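# Close the drawer without disturbing other objects

## Task

Shut the drawer by pushing it closed. The box, the tub and the block must stay where they are, and the cup holding pens must stay upright.

## Robot and tools

Robot: two arms, left_arm and right_arm. Each ends in a four-fingered hand (index, middle, ring, thumb) with sixteen position motors. The right arm carries a right hand and the left arm its mirror image. The URDF root of left_arm sits at (-0.035, +0.229, +0.033) m and that of right_arm at (+0.027, -0.324, +0.013) m, both nearly unrotated. A post stands behind the arms. Loose objects may occasionally get nudged by something other than the robot.

Frames. Scene frame: origin at table-top height, midway between the nominal bases; +x points out over the table, +z up, and left_arm is on the +y side. Fixed cameras and the table use the scene frame. Hand positions, quaternions, Hand targets and pose offsets all use each arm's own base frame, and rotations turn about the Hand target's position. Hand point axes (right hand): +z runs along straight fingers toward the tips, +y points out of the palm face (the face is at y = -0.063), +x runs across the palm away from the thumb. On the left hand, +x points toward the thumb. Straight fingertips reach about z = +0.123 m. A rigid mast sits on the palm side near the wrist and can strike things.

Row layout. Every row is one flat list of 48 numbers in [-1, 1], covering both arms even if only one moves. In order: left dx, dy, dz, rx, ry, rz; the left hand's 16 motors; left current_limit, speed; then the same 24 numbers for the right arm. Motor order per hand: index_mcp, index_abd, index_pip, index_dip, middle_mcp, middle_abd, middle_pip, middle_dip, ring_mcp, ring_abd, ring_pip, ring_dip, thumb_cmc, thumb_axl, thumb_mcp, thumb_ipl.

Pose numbers are offsets, not poses. They are measured from that arm's Hand target at the start of the action, along its base axes. 1.0 equals 0.6 m for dx/dy/dz and 180 degrees for rx/ry/rz, which together form one rotation vector. All rows of one action count from the same start, and repeating an offset in a new action moves the arm further. Six zeros mean no new request for that arm. Each step clips orientation to within 40 degrees of the measured one.

Hand numbers are absolute goal angles, each scaled between its two stops. A 0 is a real goal, not 'unchanged'; to leave a hand alone, echo its hand_goal, hand_current_limit and hand_speed. Straight values: _mcp +0.75, _abd 0.00, _pip +0.58, _dip +0.70, thumb_cmc +0.71, thumb_axl +0.68, thumb_mcp +0.23, thumb_ipl +0.17. Moving toward -1 curls fingers toward the palm and swings the thumb in front of it. current_limit maps -1..+1 to 0..550 mA (at least 11 mA). speed gives (speed+1)/2 of 8.5 rad/s. Initial settings are +0.4 and -0.6.

Tools.
- execute_actions(actions, cameras): actions is a list of actions. Each action is up to 15 rows of 48 numbers, one row per 1/30 s, and lasts 0.5 s; a short action repeats its last row. Images come back only when actions is [] or cameras asks for them.
- move(target, speed, blend, blocking, cameras): target is one 48-number row or a list of up to 15 rows. Every row is an offset from the Hand targets as they were when the move began, not from the previous row. The hand point travels in a straight line. speed is in m/s (0.002 to 4.3, default 0.25); turning is capped at twice that in rad/s. blend is a corner radius in m (0 means stop at each target). Total time is capped at 10 s. Paths do not avoid obstacles or the other arm. blocking=false returns after about 0.5 s while the move runs on. The result adds a 'move:' line: done, off_target, moving, held or fault, plus limits=paced (pose clipped) or limits=held (steps withheld).
- wait(seconds 0 to 3600): lets time pass with no new commands.
- stop(): brakes a running move.
- zoom_image(camera, region [x0, y0, x1, y1], at most 504 px each way): gives a closer look at the newest image. Cameras: cam_high and cam_low (896x504, scene frame), cam_left_wrist and cam_right_wrist (672x504, fisheye, on the hands).
- read_manual(section): licence texts only.
- finished_scene(): ends the scene for good. The drawer must already be shut and stay shut without the robot.

Results give each arm's end_effector_position (m) and end_effector_quat_wxyz in its base frame, the Hand target (the last commanded pose, which the next offsets start from), joint positions, velocities (possibly 'within noise') and torques. Per motor they give hand_goal, hand_measured, hand_current_ma and hand_state (moving, goal, blocked, overload), plus hand_current_limit and hand_speed. Also watch for motor temperatures, MOTOR HOT, HAND FAULT and FAULT lines. The hand often rests a few cm short of or below its command (sag and friction). If it stays short, send the remaining gap as a new offset. Reported positions can be off by a few cm.

Cautions. Approach the drawer front slowly and push it shut at moderate speed. Do not slam it, and do not keep ramming once it is closed; end a push by commanding back past the hand point. Keep clear of the box, tub, block and pen cup, and let nothing fall off the table. Never let the two hands or arms press against each other. A motor at 495 mA or more for 5 s shuts down for 10 s. Long stretched-out holds or pushes heat the motors: 85 °C triggers a warning and 100 °C drops the arm. Fast moves overshoot and hit harder, and any arm stop wastes time.

Each tool is called after "Request:" as a command line: name --argument value for each argument, lists and objects as JSON in quotes; but a table of rows of numbers goes row by row, as --pt "numbers of a row", without its own name.

## Session

Request:
execute_actions --actions '[]'

Scene clock: 0.00 s.
left_arm: end_effector_position=(+0.7077, -0.3839, +0.2860) hand_goal=(+0.754, +0.000, +0.576, +0.696, +0.754, +0.000, +0.576, +0.696, +0.754, +0.000, +0.576, +0.696, +0.714, +0.678, +0.226, +0.168) hand_measured=(+0.7535, -0.0008, +0.5782, +0.6958, +0.7535, +0.0007, +0.5770, +0.6958, +0.7523, -0.0008, +0.5757, +0.6958, +0.7142, +0.6777, +0.2262, +0.1672) hand_current_ma=(+7, -6, -13, -6, +1, -2, -3, +4, +4, -12, +9, -9, -3, +0, -9, -8) hand_state=(goal, goal, goal, goal, goal, goal, goal, goal, goal, goal, goal, goal, goal, goal, goal, goal) hand_current_limit=0.40 hand_speed=-0.60 end_effector_quat_wxyz=(+0.256, +0.728, +0.176, +0.611) | right_arm: end_effector_position=(+0.3716, -0.2484, +0.2407) hand_goal=(+0.754, +0.000, +0.576, +0.696, +0.754, +0.000, +0.576, +0.696, +0.754, +0.000, +0.576, +0.696, +0.714, +0.678, +0.226, +0.168) hand_measured=(+0.7535, +0.0007, +0.5757, +0.6958, +0.7535, +0.0007, +0.5770, +0.6958, +0.7535, +0.0007, +0.5770, +0.6971, +0.7142, +0.6777, +0.2262, +0.1681) hand_current_ma=(+3, +2, -6, +8, +10, -3, +4, +0, +1, +0, +3, -13, -1, +4, -11, -4) hand_state=(goal, goal, goal, goal, goal, goal, goal, goal, goal, goal, goal, goal, goal, goal, goal, goal) hand_current_limit=0.40 hand_speed=-0.60 end_effector_quat_wxyz=(-0.075, +0.984, +0.153, +0.046)
Joint positions: left_arm=[-0.509 1.945 1.365 0.45 -0.345 0.893] | right_arm=[-0.49 1.394 1.352 -1.545 -0.176 0.771]
Joint velocities: within noise
Joint torques (N m): no reading
Motor temperatures (°C): left_arm=[32 37 33 37 33 33] | right_arm=[24 28 33 29 30 27]
Heat: left arm: hottest shoulder 37 °C; right arm: hottest elbow 33 °C.
Hand target: left_arm +0.7102, -0.3853, +0.3075; +0.266, +0.715, +0.177, +0.621 | right_arm +0.3764, -0.2509, +0.2488; -0.069, +0.984, +0.154, +0.054

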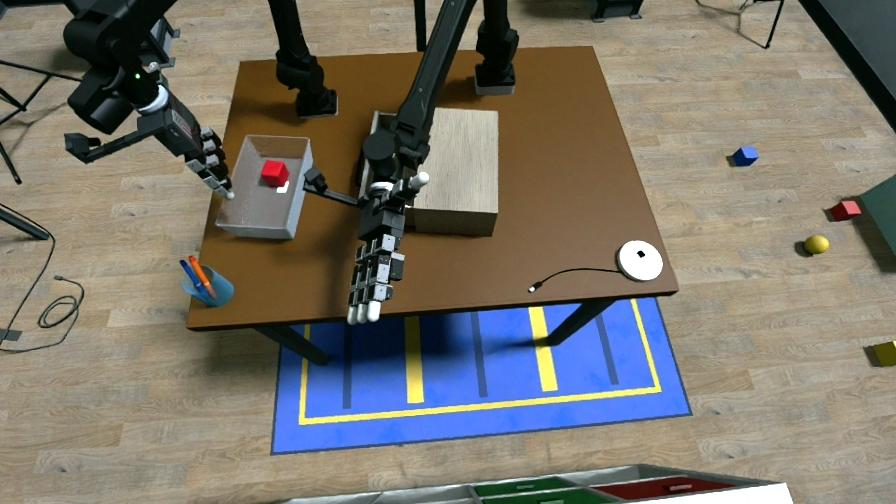

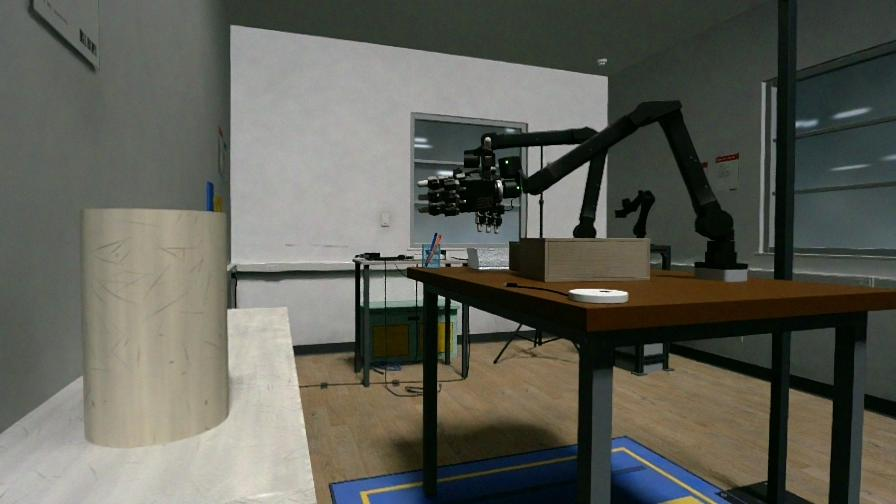

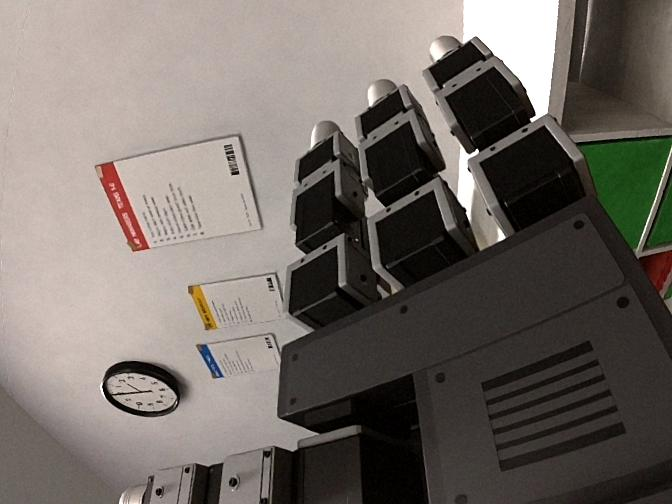

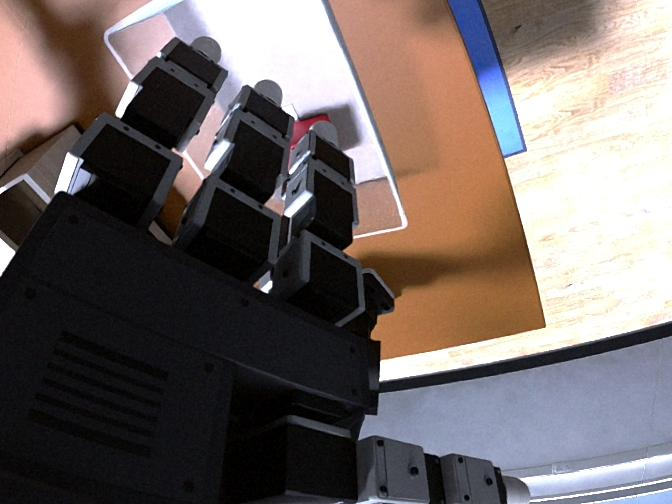

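Request:
zoom_image --camera "cam_high" --region '[180, 60, 520, 330]'

Request:
zoom_image --camera "cam_low" --region '[380, 120, 780, 345]'

Request:
zoom_image --camera "cam_right_wrist" --region '[0, 0, 504, 400]'

Scaled by 1.482 from the camera's image (finer frame: 1280x720).

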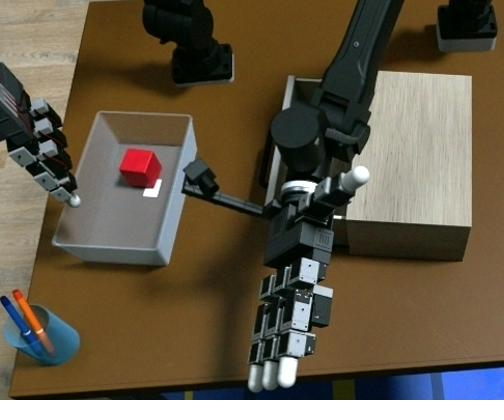

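Scaled by 1.260 from the camera's image (finer frame: 1280x720).

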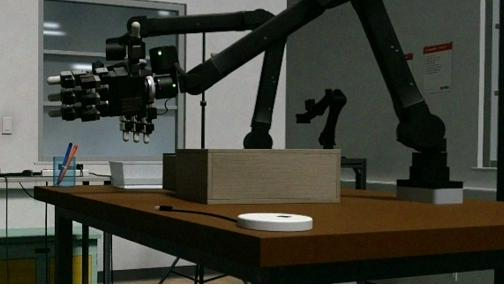

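Scaled by 1.000.

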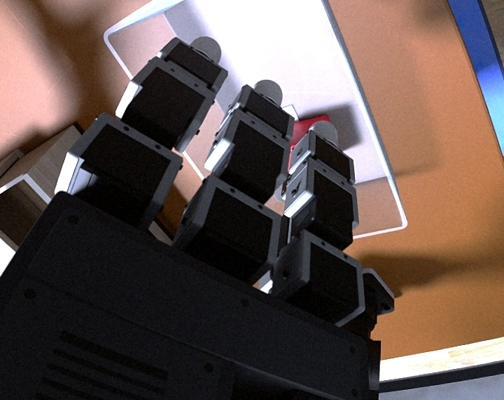

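Request:
move --target '[0, 0.6, 0.06, 0, 0, 0.15, 0.754, 0, 0.576, 0.696, 0.754, 0, 0.576, 0.696, 0.754, 0, 0.576, 0.696, 0.714, 0.678, 0.226, 0.168, 0.4, -0.6, 0, 0, 0, 0, 0, 0, 0.754, 0, 0.576, 0.696, 0.754, 0, 0.576, 0.696, 0.754, 0, 0.576, 0.696, 0.714, 0.678, 0.226, 0.168, 0.4, -0.6]' --speed 0.35 --cameras '["all"]'

Scene clock: 27.30 s.
left_arm: end_effector_position=(+0.7148, -0.0198, +0.3367) hand_goal=(+0.754, +0.000, +0.576, +0.696, +0.754, +0.000, +0.576, +0.696, +0.754, +0.000, +0.576, +0.696, +0.714, +0.678, +0.226, +0.168) hand_measured=(+0.7595, -0.0037, +0.5770, +0.6958, +0.7595, -0.0008, +0.5770, +0.6958, +0.7595, -0.0008, +0.5757, +0.6971, +0.7192, +0.6777, +0.2262, +0.1691) hand_current_ma=(+20, -10, -7, -5, +20, -4, -2, +8, +21, -12, +9, -10, +16, -2, -8, +1) hand_state=(goal, goal, goal, goal, goal, goal, goal, goal, goal, goal, goal, goal, goal, goal, goal, goal) hand_current_limit=0.40 hand_speed=-0.60 end_effector_quat_wxyz=(+0.109, +0.656, +0.342, +0.664) | right_arm: end_effector_position=(+0.3716, -0.2484, +0.2407) hand_goal=(+0.754, +0.000, +0.576, +0.696, +0.754, +0.000, +0.576, +0.696, +0.754, +0.000, +0.576, +0.696, +0.714, +0.678, +0.226, +0.168) hand_measured=(+0.7523, -0.0008, +0.5770, +0.6958, +0.7523, -0.0008, +0.5770, +0.6958, +0.7523, +0.0007, +0.5770, +0.6958, +0.7142, +0.6777, +0.2222, +0.1681) hand_current_ma=(+1, -6, -9, +4, +8, -4, -2, -5, +0, +4, +3, -4, -3, -4, -8, -12) hand_state=(goal, goal, goal, goal, goal, goal, goal, goal, goal, goal, goal, goal, goal, goal, goal, goal) hand_current_limit=0.40 hand_speed=-0.60 end_effector_quat_wxyz=(-0.075, +0.984, +0.153, +0.046)
Joint positions: left_arm=[-0.045 1.687 1.114 0.473 -0.361 0.893] | right_arm=[-0.49 1.394 1.352 -1.545 -0.176 0.771]
Joint torques (N m): left_arm=[-0.97 -15.97 10.1 2.28 0.02 -0.1] | right_arm=[-1.73 -12.34 8.51 0.03 -0.15 0.08]
Motor temperatures (°C): left_arm=[31 42 37 36 33 32] | right_arm=[24 30 39 28 30 27]
Heat: left arm: hottest shoulder 42 °C; right arm: hottest elbow 39 °C.
Hand target: left_arm +0.7102, -0.0254, +0.3434; +0.114, +0.654, +0.339, +0.666 | right_arm +0.3764, -0.2509, +0.2488; -0.069, +0.984, +0.154, +0.054
Off the commanded pose: left_arm 0.010 m, 1 deg | right_arm 0.010 m, 1 deg.
move: done
cam_left_wrist: T_world_to_cam=[[-0.11872, 0.00539, -0.99291, 0.38574], [-0.89201, 0.43867, 0.10903, 0.56342], [0.43615, 0.89863, -0.04727, -0.15677]] pos_world=[0.61674, -0.10836, 0.31417]

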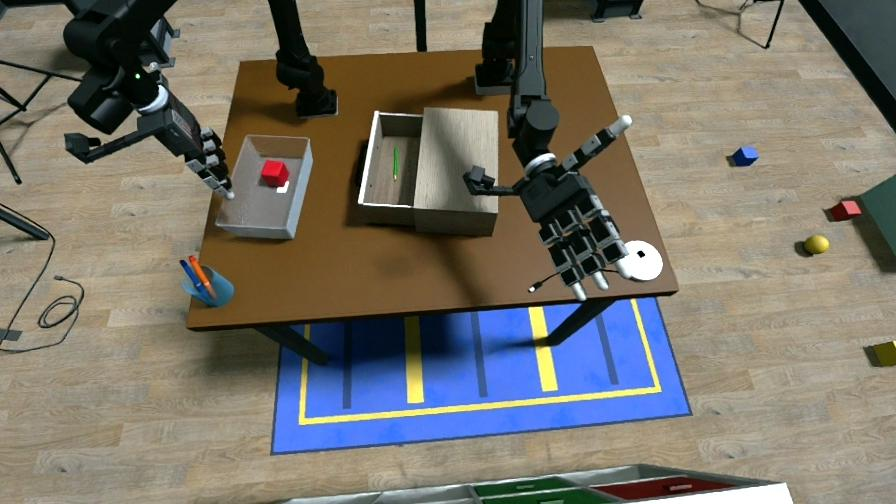

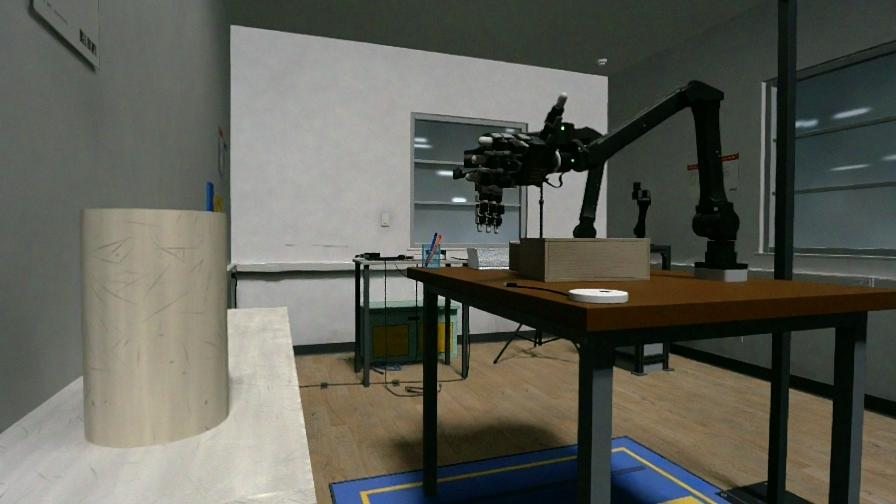

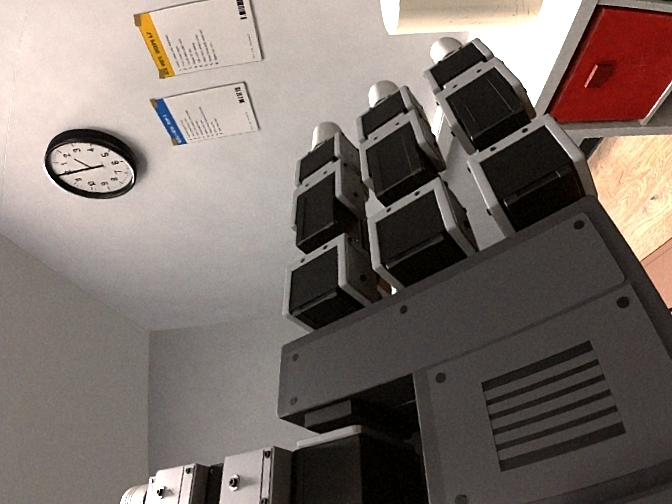

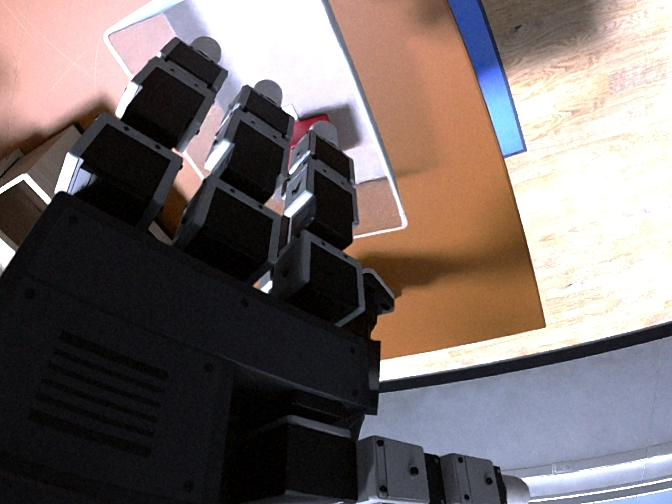

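Request:
zoom_image --camera "cam_high" --region '[200, 80, 520, 260]'

Scaled by 1.575 from the camera's image (finer frame: 1280x720).

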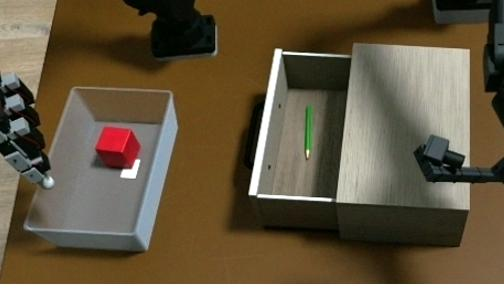

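Request:
move --pt "0 0 0 0 0 0 0.754 0 0.576 0.696 0.754 0 0.576 0.696 0.754 0 0.576 0.696 0.714 0.678 0.226 0.168 0.4 -0.6 0 0 0.102 0 0 0 0.754 0 0.576 0.696 0.754 0 0.576 0.696 0.754 0 0.576 0.696 -0.5 0.678 0.226 0.168 0.4 -0.6" --pt "0 0 0 0 0 0 0.754 0 0.576 0.696 0.754 0 0.576 0.696 0.754 0 0.576 0.696 0.714 0.678 0.226 0.168 0.4 -0.6 -0.2 0.388 0.085 -0.0412 0.0386 -0.1554 0.754 0 0.576 0.696 0.754 0 0.576 0.696 0.754 0 0.576 0.696 -0.5 0.678 0.226 0.168 0.4 -0.6" --speed 0.2 --blend 0.02 --cameras '["all"]'

Scene clock: 139.60 s.
left_arm: end_effector_position=(+0.7148, -0.0198, +0.3367) hand_goal=(+0.754, +0.000, +0.576, +0.696, +0.754, +0.000, +0.576, +0.696, +0.754, +0.000, +0.576, +0.696, +0.714, +0.678, +0.226, +0.168) hand_measured=(+0.7595, -0.0023, +0.5757, +0.6958, +0.7595, -0.0008, +0.5770, +0.6971, +0.7607, -0.0023, +0.5770, +0.6958, +0.7192, +0.6788, +0.2252, +0.1681) hand_current_ma=(+18, -11, -4, -3, +7, -7, -6, +0, +13, -13, +17, -7, +12, -8, -14, +2) hand_state=(goal, goal, goal, goal, goal, goal, goal, goal, goal, goal, goal, goal, goal, goal, goal, goal) hand_current_limit=0.40 hand_speed=-0.60 end_effector_quat_wxyz=(+0.109, +0.656, +0.342, +0.664) | right_arm: end_effector_position=(+0.2630, -0.0179, +0.2973) hand_goal=(+0.754, +0.000, +0.576, +0.696, +0.754, +0.000, +0.576, +0.696, +0.754, +0.000, +0.576, +0.696, -0.500, +0.678, +0.226, +0.168) hand_measured=(+0.7523, +0.0007, +0.5770, +0.6958, +0.7523, +0.0007, +0.5770, +0.6958, +0.7523, +0.0007, +0.5770, +0.6958, -0.4964, +0.6777, +0.2212, +0.1672) hand_current_ma=(-10, -1, -7, +1, +6, -5, +2, +3, -1, +8, +10, -10, +6, -11, -8, -10) hand_state=(goal, goal, goal, goal, goal, goal, goal, goal, goal, goal, goal, goal, goal, goal, goal, goal) hand_current_limit=0.40 hand_speed=-0.60 end_effector_quat_wxyz=(-0.002, +0.996, -0.084, +0.003)
Joint positions: left_arm=[-0.045 1.687 1.114 0.473 -0.361 0.893] | right_arm=[0.205 1.138 1.249 -1.675 -0.002 1.944]
Joint torques (N m): left_arm=[-1.08 -15.97 10.1 2.26 0.03 -0.1] | right_arm=[-0.67 -8.94 6.76 -0.27 0.17 0.27]
Motor temperatures (°C): left_arm=[31 42 37 35 32 31] | right_arm=[24 32 44 28 30 27]
Heat: left arm: hottest shoulder 42 °C; right arm: hottest elbow 44 °C.
Hand target: left_arm +0.7102, -0.0254, +0.3434; +0.114, +0.654, +0.339, +0.666 | right_arm +0.2565, -0.0180, +0.2997; +0.000, +0.996, -0.089, +0.000
Off the commanded pose: left_arm 0.010 m, 1 deg | right_arm 0.007 m, 1 deg.
joint sent to its limit (right arm) — joint 4 (wrist pitch), lower limit. The joint targets still meet the commanded pose.
move: done
cam_left_wrist: T_world_to_cam=[[-0.11872, 0.00539, -0.99291, 0.38574], [-0.89201, 0.43867, 0.10903, 0.56342], [0.43615, 0.89863, -0.04727, -0.15677]] pos_world=[0.61674, -0.10836, 0.31417]
cam_right_wrist: T_world_to_cam=[[-0.86235, -0.5063, 0.00352, 0.24598], [-0.34649, 0.59519, 0.72505, -0.16097], [-0.36918, 0.62403, -0.68869, 0.43999]] pos_world=[0.31878, -0.05422, 0.41886]

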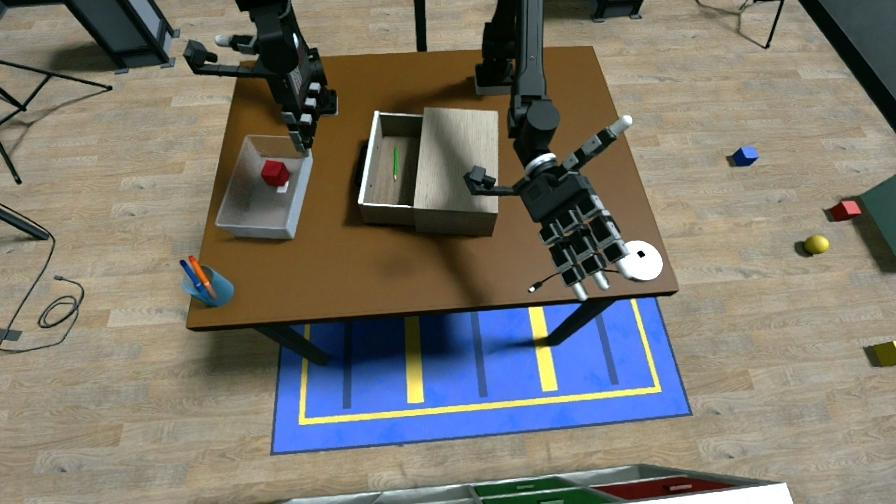

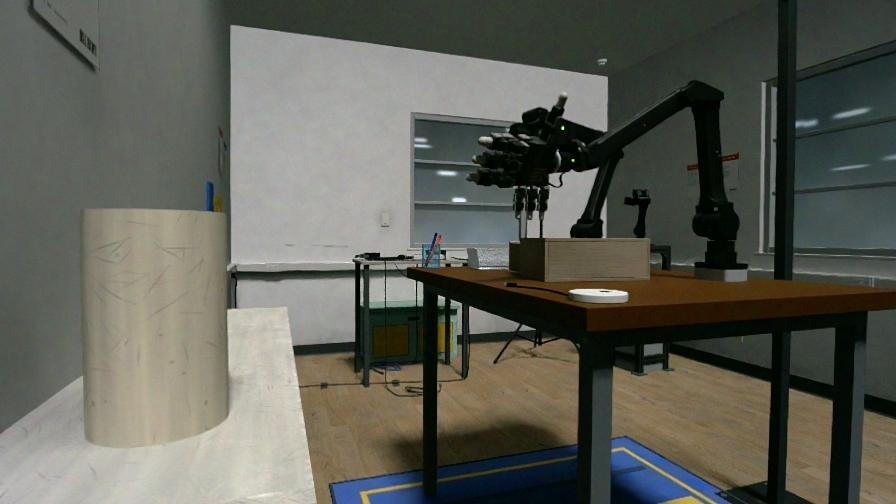

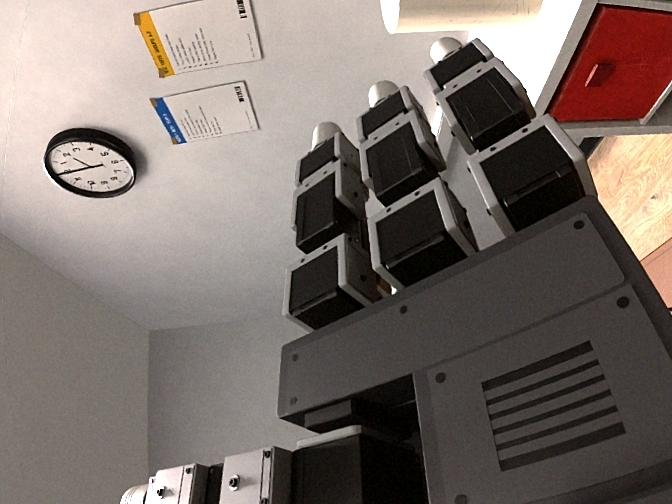

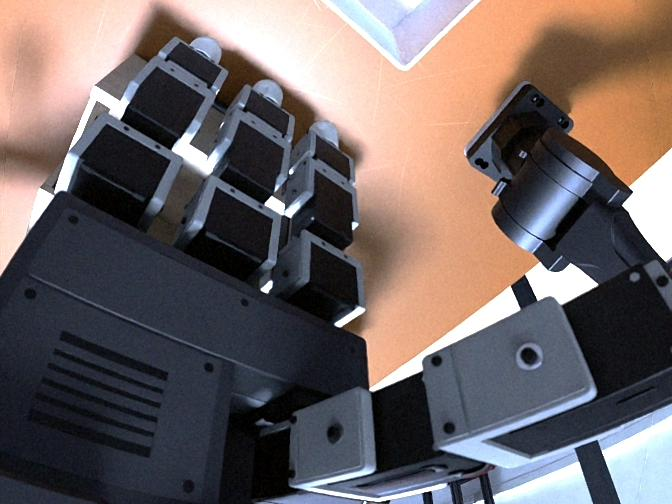

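Request:
zoom_image --camera "cam_high" --region '[200, 20, 480, 250]'

Scaled by 1.800 from the camera's image (finer frame: 1280x720).

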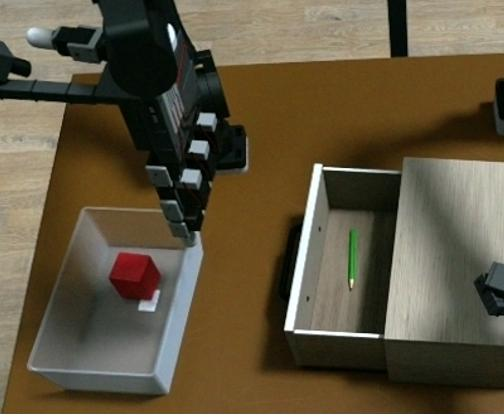

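Request:
zoom_image --camera "cam_low" --region '[460, 160, 600, 290]'

Request:
zoom_image --camera "cam_high" --region '[260, 60, 360, 180]'

Scaled by 3.600 from the camera's image (finer frame: 1280x720).

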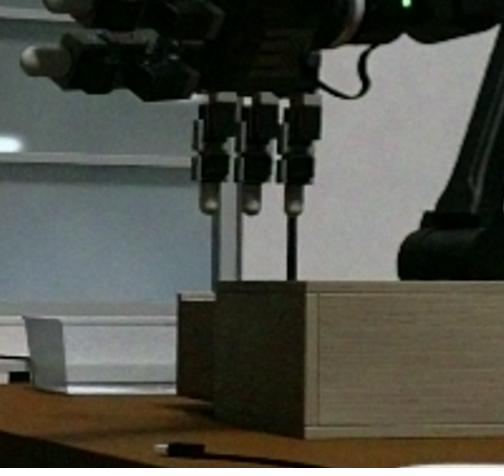

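Scaled by 4.200 from the camera's image (finer frame: 1280x720).

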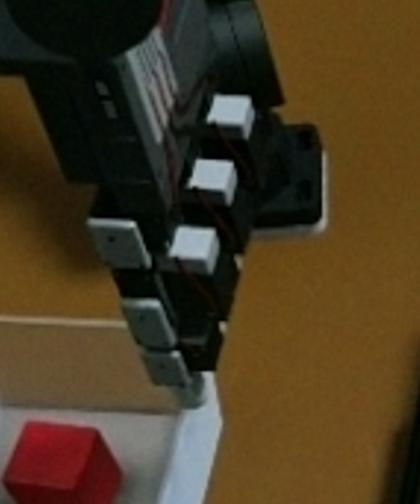

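Request:
move --pt "0 0 0 0 0 0 0.754 0 0.576 0.696 0.754 0 0.576 0.696 0.754 0 0.576 0.696 0.714 0.678 0.226 0.168 0.4 -0.6 -0.0333 0.0467 0 0 0 0 0.754 0 0.576 0.696 0.754 0 0.576 0.696 0.754 0 0.576 0.696 -0.5 0.678 0.226 0.168 0.4 -0.6" --pt "0 0 0 0 0 0 0.754 0 0.576 0.696 0.754 0 0.576 0.696 0.754 0 0.576 0.696 0.714 0.678 0.226 0.168 0.4 -0.6 -0.0333 0.0467 -0.1667 0 0 0 0.754 0 0.576 0.696 0.754 0 0.576 0.696 0.754 0 0.576 0.696 -0.5 0.678 0.226 0.168 0.4 -0.6" --speed 0.15 --blend 0.01 --cameras '["cam_high", "cam_low", "cam_right_wrist"]'

Request:
zoom_image --camera "cam_high" --region '[240, 80, 440, 260]'

Request:
zoom_image --camera "cam_low" --region '[460, 160, 600, 290]'

Scene clock: 172.67 s.
left_arm: end_effector_position=(+0.7148, -0.0198, +0.3367) hand_goal=(+0.754, +0.000, +0.576, +0.696, +0.754, +0.000, +0.576, +0.696, +0.754, +0.000, +0.576, +0.696, +0.714, +0.678, +0.226, +0.168) hand_measured=(+0.7595, -0.0008, +0.5770, +0.6971, +0.7595, -0.0023, +0.5757, +0.6958, +0.7607, -0.0023, +0.5782, +0.6958, +0.7192, +0.6767, +0.2252, +0.1672) hand_current_ma=(+20, -8, -6, -7, +11, -4, -7, +6, +15, -6, +10, -1, +14, -8, -5, -5) hand_state=(goal, goal, goal, goal, goal, goal, goal, goal, goal, goal, goal, goal, goal, goal, goal, goal) hand_current_limit=0.40 hand_speed=-0.60 end_effector_quat_wxyz=(+0.109, +0.656, +0.342, +0.664) | right_arm: end_effector_position=(+0.2348, +0.0074, +0.2016) hand_goal=(+0.754, +0.000, +0.576, +0.696, +0.754, +0.000, +0.576, +0.696, +0.754, +0.000, +0.576, +0.696, -0.500, +0.678, +0.226, +0.168) hand_measured=(+0.7523, -0.0008, +0.5770, +0.6958, +0.7523, -0.0008, +0.5770, +0.6958, +0.7523, -0.0008, +0.5757, +0.6958, -0.4964, +0.6767, +0.2212, +0.1681) hand_current_ma=(+6, -8, -8, +5, +4, -12, +1, +7, -7, +1, +9, -6, +6, +3, -17, -11) hand_state=(goal, goal, goal, goal, goal, goal, goal, goal, goal, goal, goal, goal, goal, goal, goal, goal) hand_current_limit=0.40 hand_speed=-0.60 end_effector_quat_wxyz=(+0.001, +0.996, -0.085, -0.002)
Joint positions: left_arm=[-0.045 1.687 1.114 0.473 -0.361 0.893] | right_arm=[0.313 1.092 0.963 -1.447 0 2.053]
Joint torques (N m): left_arm=[-1.08 -15.97 10.09 2.28 0.02 -0.09] | right_arm=[-1.03 -6.36 7.01 0.68 0.11 0.2]
Heat: left arm: hottest shoulder 42 °C; right arm: hottest elbow 41 °C.
Hand target: left_arm +0.7102, -0.0254, +0.3434; +0.114, +0.654, +0.339, +0.666 | right_arm +0.2365, +0.0100, +0.1996; +0.000, +0.996, -0.089, +0.000
Off the commanded pose: left_arm 0.010 m, 1 deg | right_arm 0.004 m, 1 deg.
move: done
cam_right_wrist: T_world_to_cam=[[-0.86285, -0.50523, 0.01536, 0.23252], [-0.33768, 0.59879, 0.72624, -0.11874], [-0.37611, 0.62145, -0.68727, 0.34918]] pos_world=[0.29186, -0.02843, 0.32264]

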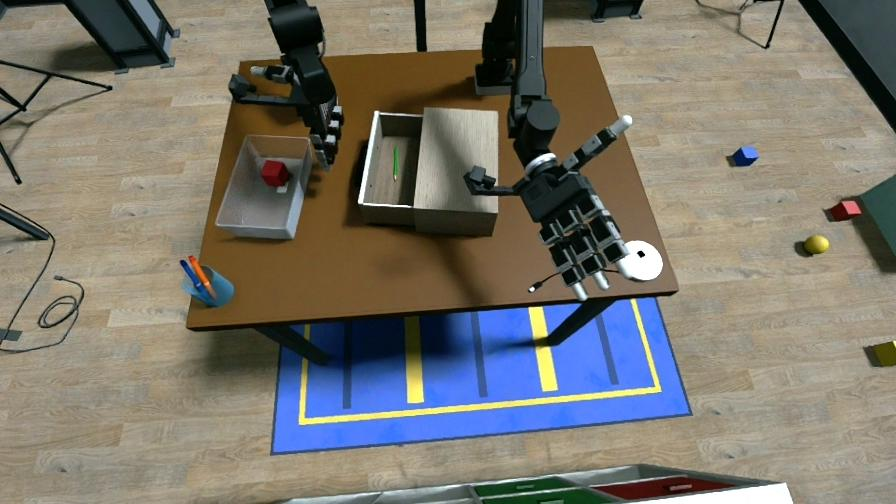

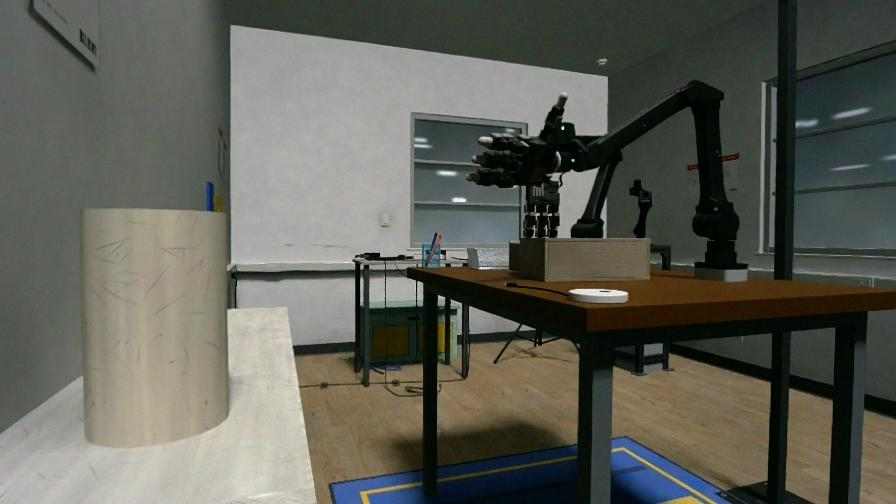

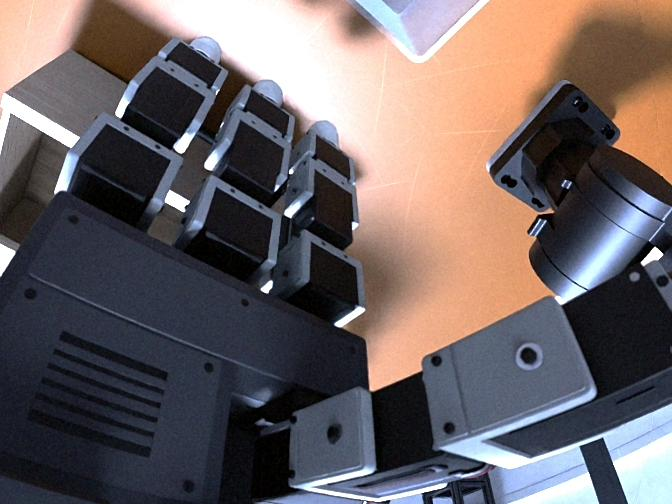

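Scaled by 2.520 from the camera's image (finer frame: 1280x720).

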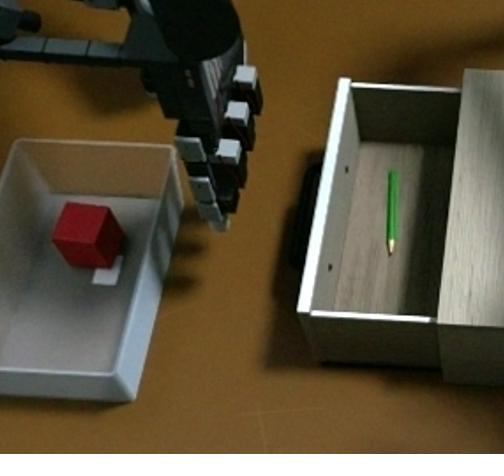

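Scaled by 3.600 from the camera's image (finer frame: 1280x720).

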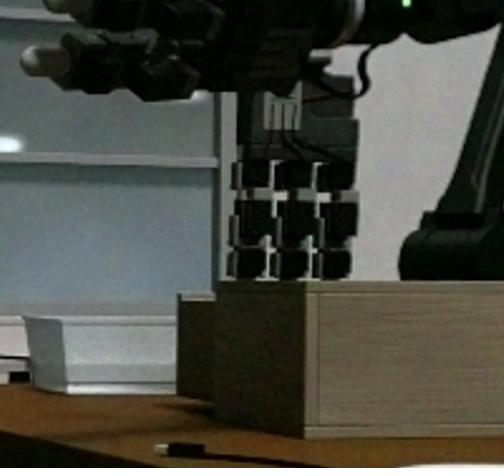

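Request:
move --target '[0, 0, 0, 0, 0, 0, 0.754, 0, 0.576, 0.696, 0.754, 0, 0.576, 0.696, 0.754, 0, 0.576, 0.696, 0.714, 0.678, 0.226, 0.168, 0.4, -0.6, 0, 0, -0.1, 0, 0, 0, 0.754, 0, 0.576, 0.696, 0.754, 0, 0.576, 0.696, 0.754, 0, 0.576, 0.696, -0.5, 0.678, 0.226, 0.168, 0.4, -0.6]' --speed 0.1 --cameras '["cam_high", "cam_low", "cam_right_wrist"]'

Request:
zoom_image --camera "cam_high" --region '[240, 80, 440, 260]'

Request:
zoom_image --camera "cam_right_wrist" --region '[0, 0, 400, 300]'

Scene clock: 188.40 s.
left_arm: end_effector_position=(+0.7148, -0.0198, +0.3367) hand_goal=(+0.754, +0.000, +0.576, +0.696, +0.754, +0.000, +0.576, +0.696, +0.754, +0.000, +0.576, +0.696, +0.714, +0.678, +0.226, +0.168) hand_measured=(+0.7595, -0.0023, +0.5770, +0.6958, +0.7595, -0.0023, +0.5770, +0.6958, +0.7607, -0.0023, +0.5770, +0.6958, +0.7205, +0.6767, +0.2262, +0.1672) hand_current_ma=(+20, -9, -15, -6, +19, -11, +3, -3, +7, -12, +9, -9, +14, -3, -7, -9) hand_state=(goal, goal, goal, goal, goal, goal, goal, goal, goal, goal, goal, goal, goal, goal, goal, goal) hand_current_limit=0.40 hand_speed=-0.60 end_effector_quat_wxyz=(+0.109, +0.656, +0.342, +0.664) | right_arm: end_effector_position=(+0.2353, +0.0076, +0.1425) hand_goal=(+0.754, +0.000, +0.576, +0.696, +0.754, +0.000, +0.576, +0.696, +0.754, +0.000, +0.576, +0.696, -0.500, +0.678, +0.226, +0.168) hand_measured=(+0.7523, -0.0008, +0.5757, +0.6971, +0.7523, +0.0007, +0.5757, +0.6958, +0.7535, +0.0007, +0.5770, +0.6958, -0.4964, +0.6767, +0.2212, +0.1672) hand_current_ma=(+1, -7, -4, -2, +7, -6, -2, +3, -4, -2, +7, -8, -3, +4, -16, -7) hand_state=(goal, goal, goal, goal, goal, goal, goal, goal, goal, goal, goal, goal, goal, goal, goal, goal) hand_current_limit=0.40 hand_speed=-0.60 end_effector_quat_wxyz=(+0.000, +0.996, -0.085, +0.000)
Joint positions: left_arm=[-0.045 1.687 1.114 0.473 -0.361 0.893] | right_arm=[0.313 1.128 0.831 -1.275 0 2.053]
Joint torques (N m): left_arm=[-1.03 -16.09 10.09 2.26 0.02 -0.1] | right_arm=[-0.91 -6.53 6.53 0.5 0.07 0.23]
Heat: left arm: hottest shoulder 42 °C; right arm: hottest elbow 41 °C.
Hand target: left_arm +0.7102, -0.0254, +0.3434; +0.114, +0.654, +0.339, +0.666 | right_arm +0.2365, +0.0100, +0.1396; +0.000, +0.996, -0.089, +0.000
Off the commanded pose: left_arm 0.010 m, 1 deg | right_arm 0.004 m, 1 deg.
move: done
cam_right_wrist: T_world_to_cam=[[-0.86306, -0.50496, 0.01168, 0.2346], [-0.34008, 0.59805, 0.72573, -0.07517], [-0.37345, 0.62238, -0.68788, 0.3081]] pos_world=[0.29197, -0.02833, 0.26375]

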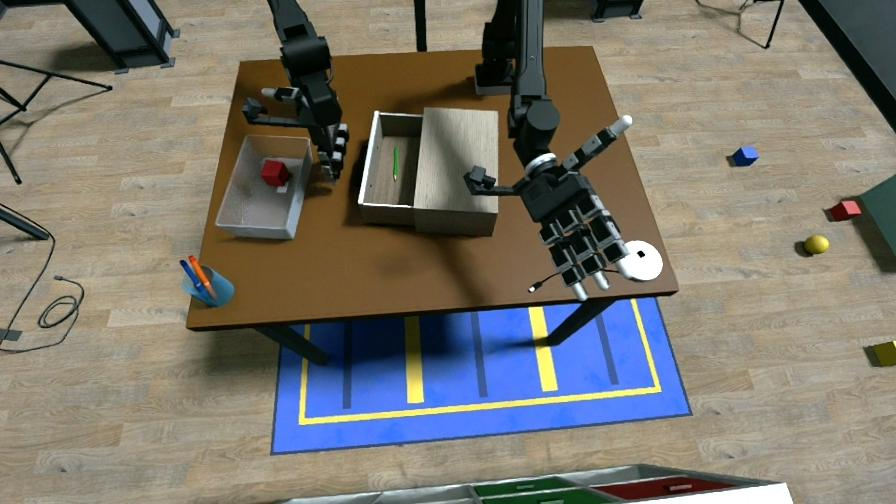

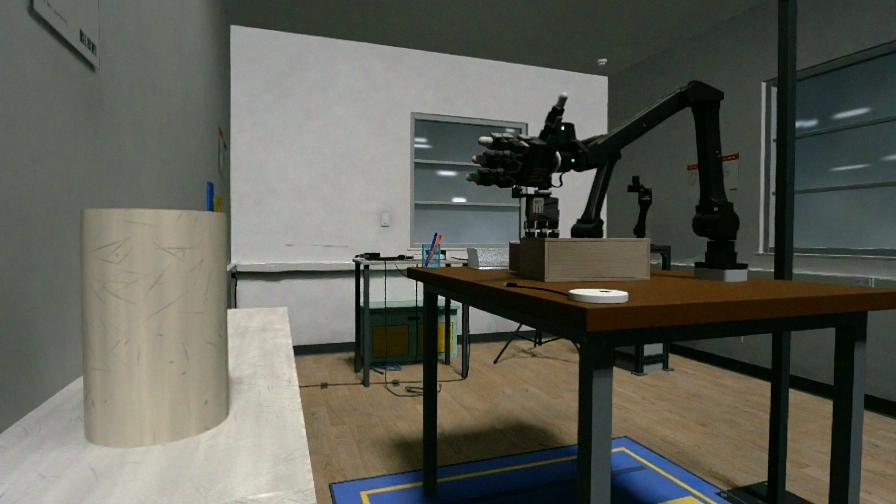

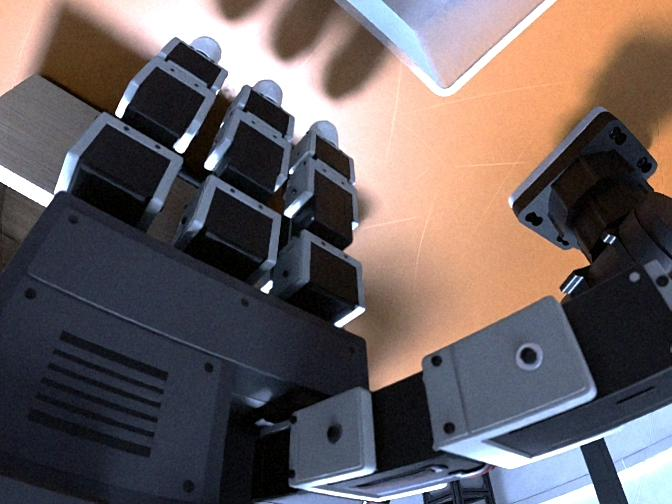

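Scaled by 2.520 from the camera's image (finer frame: 1280x720).

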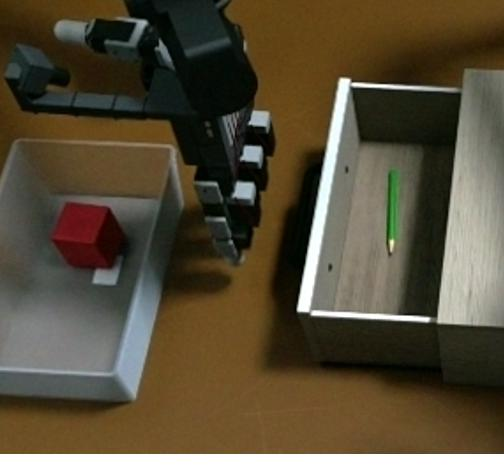

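Scaled by 1.260 from the camera's image (finer frame: 960x720).

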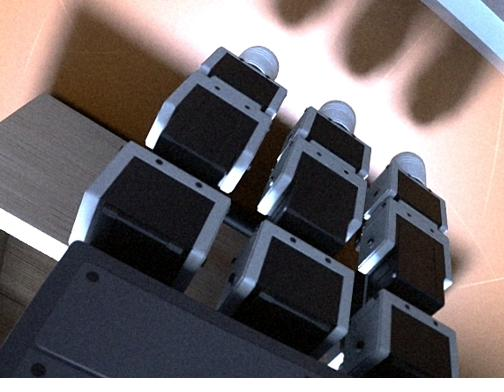

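Request:
move --target '[0, 0, 0, 0, 0, 0, 0.754, 0, 0.576, 0.696, 0.754, 0, 0.576, 0.696, 0.754, 0, 0.576, 0.696, 0.714, 0.678, 0.226, 0.168, 0.4, -0.6, 0.0356, 0.1968, 0, 0, 0, 0, 0.754, 0, 0.576, 0.696, 0.754, 0, 0.576, 0.696, 0.754, 0, 0.576, 0.696, -0.5, 0.678, 0.226, 0.168, 0.7, -0.6]' --speed 0.06 --cameras '["cam_high", "cam_low", "cam_right_wrist"]'

Request:
zoom_image --camera "cam_high" --region '[260, 80, 520, 260]'

Scene clock: 203.13 s.
left_arm: end_effector_position=(+0.7148, -0.0198, +0.3367) hand_goal=(+0.754, +0.000, +0.576, +0.696, +0.754, +0.000, +0.576, +0.696, +0.754, +0.000, +0.576, +0.696, +0.714, +0.678, +0.226, +0.168) hand_measured=(+0.7607, -0.0008, +0.5757, +0.6958, +0.7595, -0.0008, +0.5757, +0.6958, +0.7595, -0.0008, +0.5782, +0.6958, +0.7205, +0.6777, +0.2262, +0.1672) hand_current_ma=(+26, -12, -6, +7, +17, -1, -3, +1, +20, -11, +17, -5, +18, -3, -8, -3) hand_state=(goal, goal, goal, goal, goal, goal, goal, goal, goal, goal, goal, goal, goal, goal, goal, goal) hand_current_limit=0.40 hand_speed=-0.60 end_effector_quat_wxyz=(+0.109, +0.656, +0.342, +0.664) | right_arm: end_effector_position=(+0.2459, +0.1114, +0.1317) hand_goal=(+0.754, +0.000, +0.576, +0.696, +0.754, +0.000, +0.576, +0.696, +0.754, +0.000, +0.576, +0.696, -0.500, +0.678, +0.226, +0.168) hand_measured=(+0.7523, -0.0008, +0.5770, +0.6971, +0.7414, -0.0096, +0.5731, +0.6983, +0.6968, -0.0125, +0.5526, +0.7022, -0.5065, +0.6767, +0.2212, +0.1681) hand_current_ma=(+5, +2, -9, -4, -3, -6, +0, +3, -74, +5, -11, +2, +7, +1, -16, -11) hand_state=(goal, goal, goal, goal, goal, goal, goal, goal, blocked, goal, blocked, goal, goal, goal, goal, goal) hand_current_limit=0.70 hand_speed=-0.60 end_effector_quat_wxyz=(-0.050, +0.997, +0.016, -0.058)
Joint positions: left_arm=[-0.045 1.687 1.114 0.473 -0.361 0.893] | right_arm=[0.562 1.292 0.944 -1.271 -0.145 2.097]
Joint torques (N m): left_arm=[-1.08 -15.97 10.09 2.26 0.02 -0.1] | right_arm=[0.67 -8.35 9.59 0.27 -0.56 0.12]
Heat: left arm: hottest shoulder 42 °C; right arm: hottest elbow 41 °C.
Hand target: left_arm +0.7102, -0.0254, +0.3434; +0.114, +0.654, +0.339, +0.666 | right_arm +0.2578, +0.1280, +0.1396; +0.000, +0.996, -0.089, +0.000
Off the commanded pose: left_arm 0.010 m, 1 deg | right_arm 0.022 m, 15 deg.
joint sent to its limit (right arm) — joint 6 (wrist roll), upper limit. The joint targets are off in orientation, not in position.
move: off_target (right_arm)
cam_right_wrist: T_world_to_cam=[[-0.74129, -0.67038, 0.03291, 0.28192], [-0.36298, 0.44165, 0.82048, -0.11524], [-0.56457, 0.59627, -0.57072, 0.27452]] pos_world=[0.32214, 0.0762, 0.24195]

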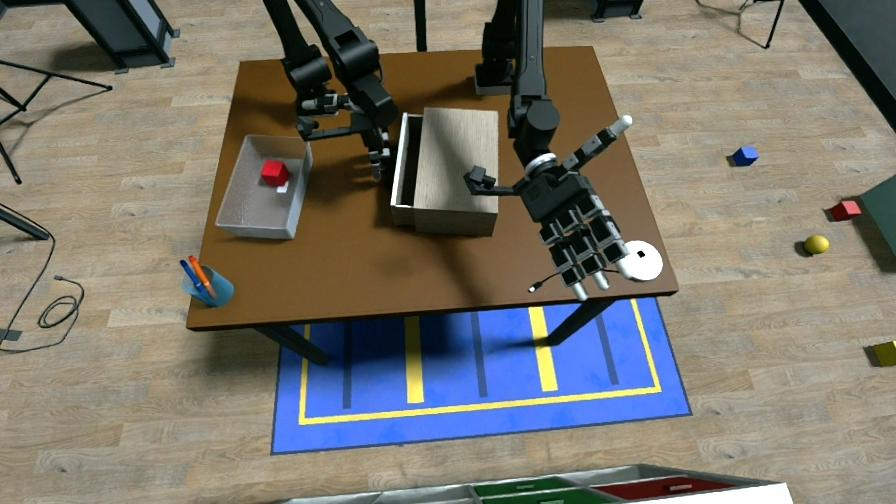

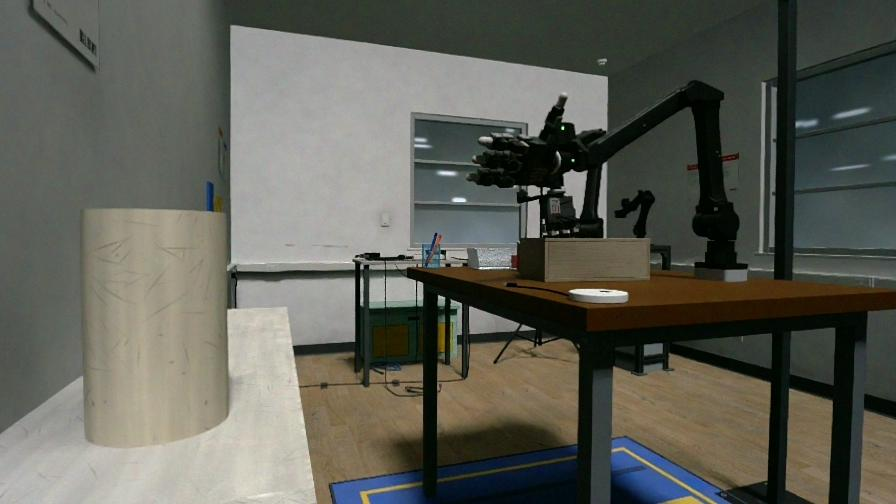

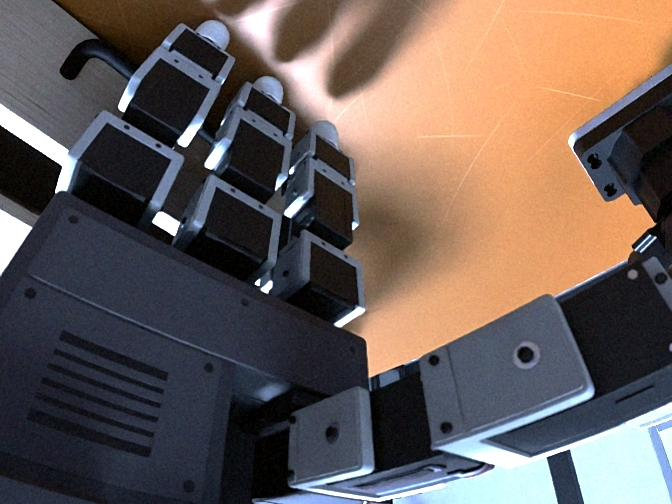

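Scaled by 1.938 from the camera's image (finer frame: 1280x720).

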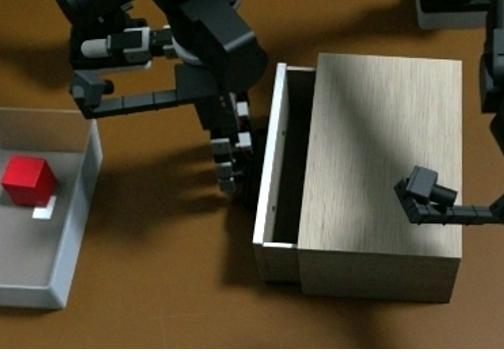

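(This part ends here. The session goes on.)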